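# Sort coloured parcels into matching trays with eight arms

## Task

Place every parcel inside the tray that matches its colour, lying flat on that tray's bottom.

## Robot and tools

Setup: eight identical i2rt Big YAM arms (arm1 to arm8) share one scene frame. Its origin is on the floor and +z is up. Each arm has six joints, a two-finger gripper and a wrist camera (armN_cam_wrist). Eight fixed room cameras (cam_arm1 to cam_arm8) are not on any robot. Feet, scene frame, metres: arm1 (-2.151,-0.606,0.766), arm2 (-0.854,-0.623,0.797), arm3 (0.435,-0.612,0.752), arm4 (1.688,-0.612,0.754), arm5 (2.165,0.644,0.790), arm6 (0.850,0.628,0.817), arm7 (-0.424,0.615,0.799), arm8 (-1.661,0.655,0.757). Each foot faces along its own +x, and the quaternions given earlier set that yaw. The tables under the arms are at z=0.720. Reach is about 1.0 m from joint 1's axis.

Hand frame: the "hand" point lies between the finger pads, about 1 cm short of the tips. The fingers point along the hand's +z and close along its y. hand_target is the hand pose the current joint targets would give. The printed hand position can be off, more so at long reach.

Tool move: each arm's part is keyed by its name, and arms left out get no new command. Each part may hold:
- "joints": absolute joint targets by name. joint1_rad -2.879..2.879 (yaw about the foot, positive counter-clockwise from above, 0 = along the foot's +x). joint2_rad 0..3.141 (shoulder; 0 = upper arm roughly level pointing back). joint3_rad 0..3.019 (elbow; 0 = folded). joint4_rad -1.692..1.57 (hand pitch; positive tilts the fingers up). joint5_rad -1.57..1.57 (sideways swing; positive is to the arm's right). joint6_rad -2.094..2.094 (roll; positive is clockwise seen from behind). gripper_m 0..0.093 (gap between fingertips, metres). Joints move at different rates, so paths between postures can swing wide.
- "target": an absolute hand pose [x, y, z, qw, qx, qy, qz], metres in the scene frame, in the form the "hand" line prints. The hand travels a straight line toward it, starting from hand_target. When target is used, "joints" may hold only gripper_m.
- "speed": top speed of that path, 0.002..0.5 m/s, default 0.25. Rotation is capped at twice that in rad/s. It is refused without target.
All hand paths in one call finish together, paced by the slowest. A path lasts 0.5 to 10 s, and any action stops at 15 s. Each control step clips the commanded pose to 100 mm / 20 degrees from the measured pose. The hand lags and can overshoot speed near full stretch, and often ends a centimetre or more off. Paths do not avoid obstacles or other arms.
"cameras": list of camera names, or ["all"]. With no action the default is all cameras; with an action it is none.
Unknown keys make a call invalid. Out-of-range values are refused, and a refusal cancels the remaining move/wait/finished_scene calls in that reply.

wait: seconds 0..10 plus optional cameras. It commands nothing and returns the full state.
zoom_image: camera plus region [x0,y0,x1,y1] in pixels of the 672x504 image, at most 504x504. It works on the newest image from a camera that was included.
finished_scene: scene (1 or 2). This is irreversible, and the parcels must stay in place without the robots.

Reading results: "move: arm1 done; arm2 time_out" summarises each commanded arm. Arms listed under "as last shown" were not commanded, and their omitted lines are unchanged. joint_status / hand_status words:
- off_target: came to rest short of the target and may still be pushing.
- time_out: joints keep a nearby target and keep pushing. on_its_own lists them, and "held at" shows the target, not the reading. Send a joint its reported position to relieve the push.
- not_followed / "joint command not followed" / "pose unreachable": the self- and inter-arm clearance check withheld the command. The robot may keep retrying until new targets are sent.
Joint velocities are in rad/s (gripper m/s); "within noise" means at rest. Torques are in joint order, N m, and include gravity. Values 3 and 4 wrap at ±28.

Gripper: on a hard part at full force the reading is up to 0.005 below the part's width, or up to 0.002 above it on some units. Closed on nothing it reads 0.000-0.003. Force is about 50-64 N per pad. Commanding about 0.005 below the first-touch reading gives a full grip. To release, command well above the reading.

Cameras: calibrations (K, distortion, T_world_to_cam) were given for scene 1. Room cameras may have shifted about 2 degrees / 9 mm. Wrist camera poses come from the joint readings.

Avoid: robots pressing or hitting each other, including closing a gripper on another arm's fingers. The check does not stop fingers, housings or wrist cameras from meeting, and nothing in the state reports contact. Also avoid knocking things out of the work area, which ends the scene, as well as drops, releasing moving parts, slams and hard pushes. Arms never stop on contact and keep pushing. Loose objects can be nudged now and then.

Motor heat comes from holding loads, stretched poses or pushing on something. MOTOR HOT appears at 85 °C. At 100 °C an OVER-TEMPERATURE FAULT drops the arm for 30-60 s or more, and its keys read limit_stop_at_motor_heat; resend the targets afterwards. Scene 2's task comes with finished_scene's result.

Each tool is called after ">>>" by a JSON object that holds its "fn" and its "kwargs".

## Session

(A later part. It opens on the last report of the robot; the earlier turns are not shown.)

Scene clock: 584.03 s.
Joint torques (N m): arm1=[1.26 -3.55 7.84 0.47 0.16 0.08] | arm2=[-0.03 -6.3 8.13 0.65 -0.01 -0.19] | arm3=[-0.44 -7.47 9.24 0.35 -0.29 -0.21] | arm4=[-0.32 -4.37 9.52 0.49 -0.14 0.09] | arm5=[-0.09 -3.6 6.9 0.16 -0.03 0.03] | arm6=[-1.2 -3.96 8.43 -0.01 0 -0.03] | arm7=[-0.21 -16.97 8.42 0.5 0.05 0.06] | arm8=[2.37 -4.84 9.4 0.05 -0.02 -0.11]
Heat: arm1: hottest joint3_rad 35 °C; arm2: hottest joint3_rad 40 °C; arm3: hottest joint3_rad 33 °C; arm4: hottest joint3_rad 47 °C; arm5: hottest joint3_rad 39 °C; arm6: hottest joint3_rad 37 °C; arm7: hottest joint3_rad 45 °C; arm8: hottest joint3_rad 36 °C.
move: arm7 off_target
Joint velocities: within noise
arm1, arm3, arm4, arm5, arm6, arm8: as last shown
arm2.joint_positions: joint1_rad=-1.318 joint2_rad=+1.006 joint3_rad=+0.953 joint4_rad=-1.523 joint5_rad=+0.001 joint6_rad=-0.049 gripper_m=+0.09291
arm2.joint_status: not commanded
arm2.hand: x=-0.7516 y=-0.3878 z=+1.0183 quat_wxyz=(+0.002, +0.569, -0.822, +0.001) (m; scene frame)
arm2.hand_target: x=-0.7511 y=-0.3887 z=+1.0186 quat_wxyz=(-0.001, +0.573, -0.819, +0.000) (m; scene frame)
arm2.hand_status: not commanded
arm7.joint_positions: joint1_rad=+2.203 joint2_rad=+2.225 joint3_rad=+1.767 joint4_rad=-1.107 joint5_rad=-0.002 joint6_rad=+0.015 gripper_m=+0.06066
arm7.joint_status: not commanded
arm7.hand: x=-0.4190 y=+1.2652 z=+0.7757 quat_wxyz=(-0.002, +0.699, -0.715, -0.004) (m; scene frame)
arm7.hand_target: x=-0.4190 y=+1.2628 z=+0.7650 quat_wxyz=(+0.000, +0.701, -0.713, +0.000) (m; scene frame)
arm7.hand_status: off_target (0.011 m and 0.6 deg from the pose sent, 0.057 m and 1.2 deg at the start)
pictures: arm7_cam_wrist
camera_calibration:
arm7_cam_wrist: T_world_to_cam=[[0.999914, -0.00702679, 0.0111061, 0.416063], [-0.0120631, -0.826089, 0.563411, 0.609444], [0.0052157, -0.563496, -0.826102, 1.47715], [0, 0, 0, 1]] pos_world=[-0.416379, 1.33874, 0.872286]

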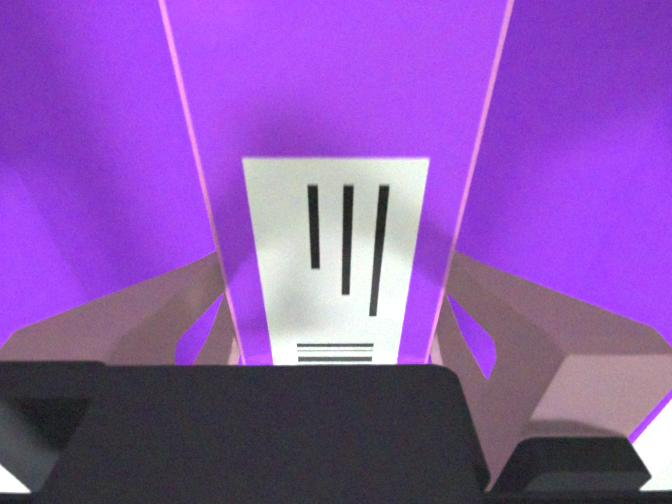

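>>> {"fn": "move", "kwargs": {"arm7": {"joints":{"gripper_m":0.093}}, "cameras": ["arm7_cam_wrist"]}}

>>> {"fn": "move", "kwargs": {"arm7": {"target":[-0.419,1.263,0.91,0,-0.7009,0.7133,0],"speed":0.15}, "cameras": ["arm7_cam_wrist"]}}

>>> {"fn": "move", "kwargs": {"arm7": {"joints":{"joint2_rad":1.0,"joint3_rad":0.95,"joint4_rad":-1.52}}, "cameras": ["cam_arm7","cam_arm1","cam_arm3","cam_arm4"]}}

>>> {"fn": "zoom_image", "kwargs": {"camera": "cam_arm7", "region": [310, 20, 460, 170]}}

Scene clock: 592.30 s.
Joint torques (N m): arm1=[1.32 -4.07 7.82 0.5 0.15 0.02] | arm2=[-0.03 -6.36 8.13 0.64 0 -0.19] | arm3=[-0.32 -7.36 9.24 0.36 -0.29 -0.21] | arm4=[-0.32 -4.37 9.51 0.49 -0.14 0.09] | arm5=[-0.56 -3.72 6.99 0.02 -0.07 0.02] | arm6=[-1.2 -4.01 8.43 0.01 0.01 -0.03] | arm7=[-0.09 -17.55 8.46 0.49 0.05 0.07] | arm8=[2.02 -4.89 9.44 -0.01 -0.01 -0.1]
Heat: arm1: hottest joint3_rad 35 °C; arm2: hottest joint3_rad 40 °C; arm3: hottest joint3_rad 33 °C; arm4: hottest joint3_rad 47 °C; arm5: hottest joint3_rad 39 °C; arm6: hottest joint3_rad 37 °C; arm7: hottest joint3_rad 45 °C; arm8: hottest joint3_rad 36 °C.
move: arm7 done
Joint velocities: within noise
arm1, arm2, arm3, arm4, arm5, arm6, arm8: as last shown
arm7.joint_positions: joint1_rad=+2.203 joint2_rad=+2.225 joint3_rad=+1.767 joint4_rad=-1.107 joint5_rad=-0.002 joint6_rad=+0.015 gripper_m=+0.09284
arm7.joint_status: all done
arm7.hand: x=-0.4190 y=+1.2652 z=+0.7757 quat_wxyz=(-0.002, +0.699, -0.715, -0.004) (m; scene frame)
arm7.hand_target: x=-0.4190 y=+1.2628 z=+0.7650 quat_wxyz=(+0.000, +0.701, -0.713, +0.000) (m; scene frame)
arm7.hand_status: not commanded
pictures: arm7_cam_wrist
camera_calibration:
arm7_cam_wrist: T_world_to_cam=[[0.999914, -0.00702679, 0.0111061, 0.416063], [-0.0120631, -0.826089, 0.563411, 0.609444], [0.0052157, -0.563496, -0.826102, 1.47715], [0, 0, 0, 1]] pos_world=[-0.416379, 1.33874, 0.872286]

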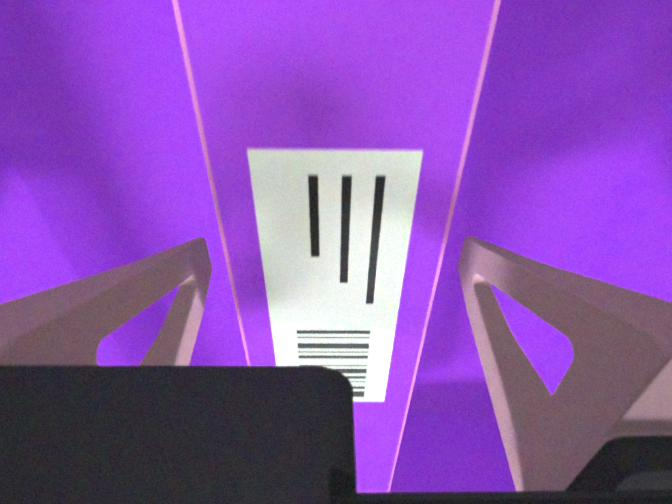

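Scene clock: 594.07 s.
Joint torques (N m): arm1=[1.32 -4.37 7.71 0.61 0.14 0.08] | arm2=[-0.03 -6.36 8.14 0.65 0 -0.19] | arm3=[-0.32 -7.53 9.25 0.36 -0.28 -0.21] | arm4=[-0.32 -4.37 9.52 0.49 -0.14 0.09] | arm5=[-0.56 -3.72 7.08 0.05 -0.09 0.06] | arm6=[-1.2 -4.01 8.43 0.01 0 -0.03] | arm7=[-0.32 -18.08 14.95 -0.32 0.04 0.08] | arm8=[2.26 -4.89 9.4 -0.03 -0.01 -0.11]
Heat: arm1: hottest joint3_rad 35 °C; arm2: hottest joint3_rad 40 °C; arm3: hottest joint3_rad 33 °C; arm4: hottest joint3_rad 47 °C; arm5: hottest joint3_rad 39 °C; arm6: hottest joint3_rad 37 °C; arm7: hottest joint3_rad 45 °C; arm8: hottest joint3_rad 36 °C.
move: arm7 off_target
Joint velocities: within noise
arm1, arm2, arm3, arm4, arm5, arm6, arm8: as last shown
arm7.joint_positions: joint1_rad=+2.203 joint2_rad=+2.105 joint3_rad=+1.862 joint4_rad=-1.384 joint5_rad=-0.002 joint6_rad=+0.015 gripper_m=+0.09292
arm7.joint_status: not commanded
arm7.hand: x=-0.4191 y=+1.2448 z=+0.8855 quat_wxyz=(+0.019, +0.699, -0.715, +0.018) (m; scene frame)
arm7.hand_target: x=-0.4190 y=+1.2616 z=+0.9104 quat_wxyz=(+0.000, +0.701, -0.713, +0.000) (m; scene frame)
arm7.hand_status: off_target (0.031 m and 3.0 deg from the pose sent, 0.134 m and 0.6 deg at the start)
pictures: arm7_cam_wrist
camera_calibration:
arm7_cam_wrist: T_world_to_cam=[[0.999919, -0.00628295, 0.011095, 0.41392], [-0.0117663, -0.789929, 0.613085, 0.441788], [0.00491231, -0.613166, -0.789939, 1.58612], [0, 0, 0, 1]] pos_world=[-0.41648, 1.32414, 0.977491]

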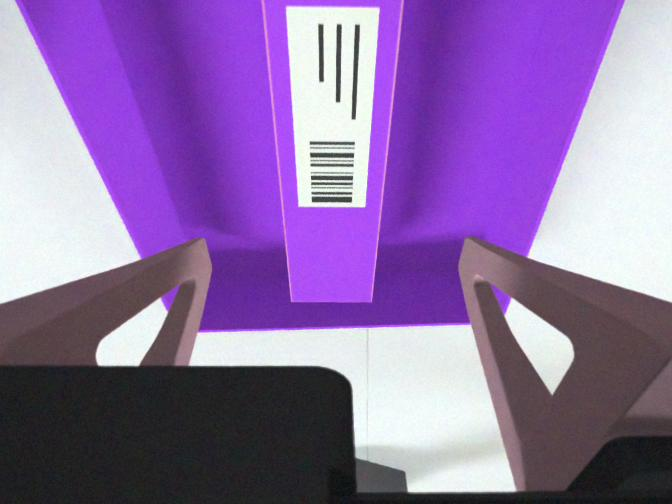

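Scene clock: 595.80 s.
Joint torques (N m): arm1=[1.55 -3.96 7.83 0.5 0.18 0.03] | arm2=[-0.03 -6.36 8.13 0.65 0 -0.19] | arm3=[-0.32 -7.53 9.25 0.35 -0.29 -0.21] | arm4=[-0.32 -4.37 9.52 0.49 -0.14 0.09] | arm5=[-0.03 -3.6 6.93 0.09 -0.04 0.02] | arm6=[-1.2 -4.01 8.43 0.01 0.01 -0.04] | arm7=[-0.15 -5.42 8.87 -0.05 0.03 0.07] | arm8=[2.14 -4.78 9.44 -0.08 -0.02 -0.12]
Heat: arm1: hottest joint3_rad 35 °C; arm2: hottest joint3_rad 40 °C; arm3: hottest joint3_rad 33 °C; arm4: hottest joint3_rad 47 °C; arm5: hottest joint3_rad 39 °C; arm6: hottest joint3_rad 37 °C; arm7: hottest joint3_rad 45 °C; arm8: hottest joint3_rad 36 °C.
move: arm7 done
Joint velocities: within noise
arm1, arm2, arm4, arm5, arm6, arm8: as last shown
arm3.joint_positions: joint1_rad=+0.199 joint2_rad=+1.015 joint3_rad=+0.948 joint4_rad=-1.527 joint5_rad=-0.004 joint6_rad=-0.392 gripper_m=+0.09297
arm3.joint_status: not commanded
arm3.hand: x=+0.2002 y=-0.5112 z=+0.9678 quat_wxyz=(+0.003, +1.000, -0.009, +0.013) (m; scene frame)
arm3.hand_target: x=+0.1988 y=-0.5121 z=+0.9718 quat_wxyz=(+0.000, +1.000, +0.000, +0.001) (m; scene frame)
arm3.hand_status: not commanded
arm7.joint_positions: joint1_rad=+2.203 joint2_rad=+1.008 joint3_rad=+0.966 joint4_rad=-1.514 joint5_rad=-0.002 joint6_rad=+0.015 gripper_m=+0.09293
arm7.joint_status: all done
arm7.hand: x=-0.4216 y=+0.8765 z=+1.0249 quat_wxyz=(-0.005, +0.699, -0.715, -0.007) (m; scene frame)
arm7.hand_target: x=-0.4214 y=+0.8703 z=+1.0208 quat_wxyz=(-0.001, +0.701, -0.713, -0.001) (m; scene frame)
arm7.hand_status: not commanded
pictures: cam_arm1, cam_arm3, cam_arm4, cam_arm7

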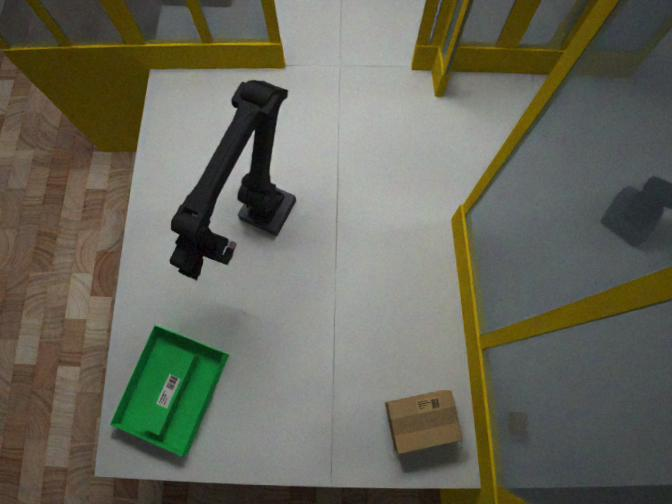

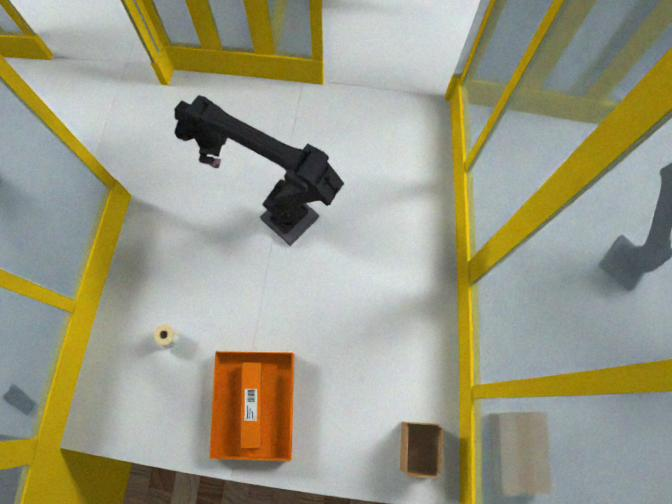

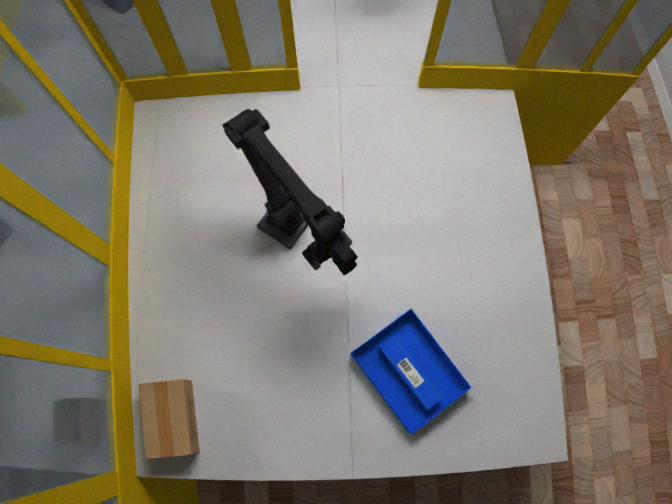

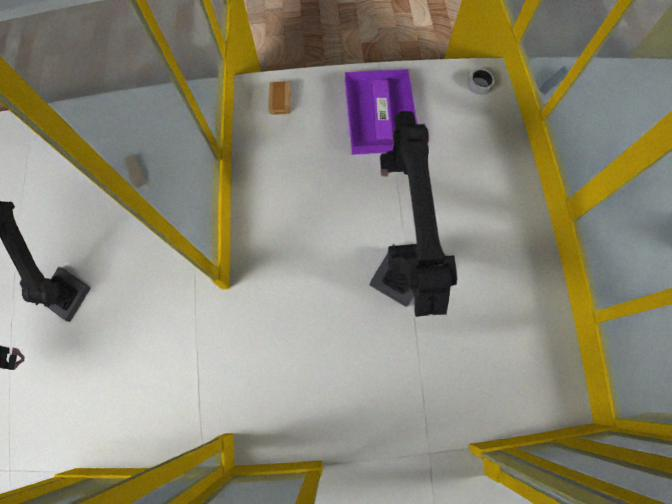

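Scaled by 3.360.

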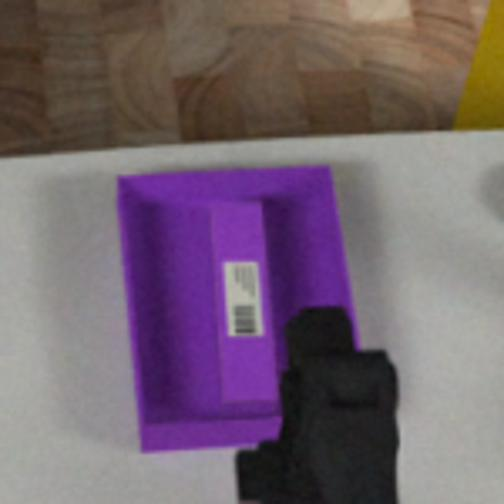

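>>> {"fn": "finished_scene", "kwargs": {"scene": 2}}

The scene is finished: the task was done.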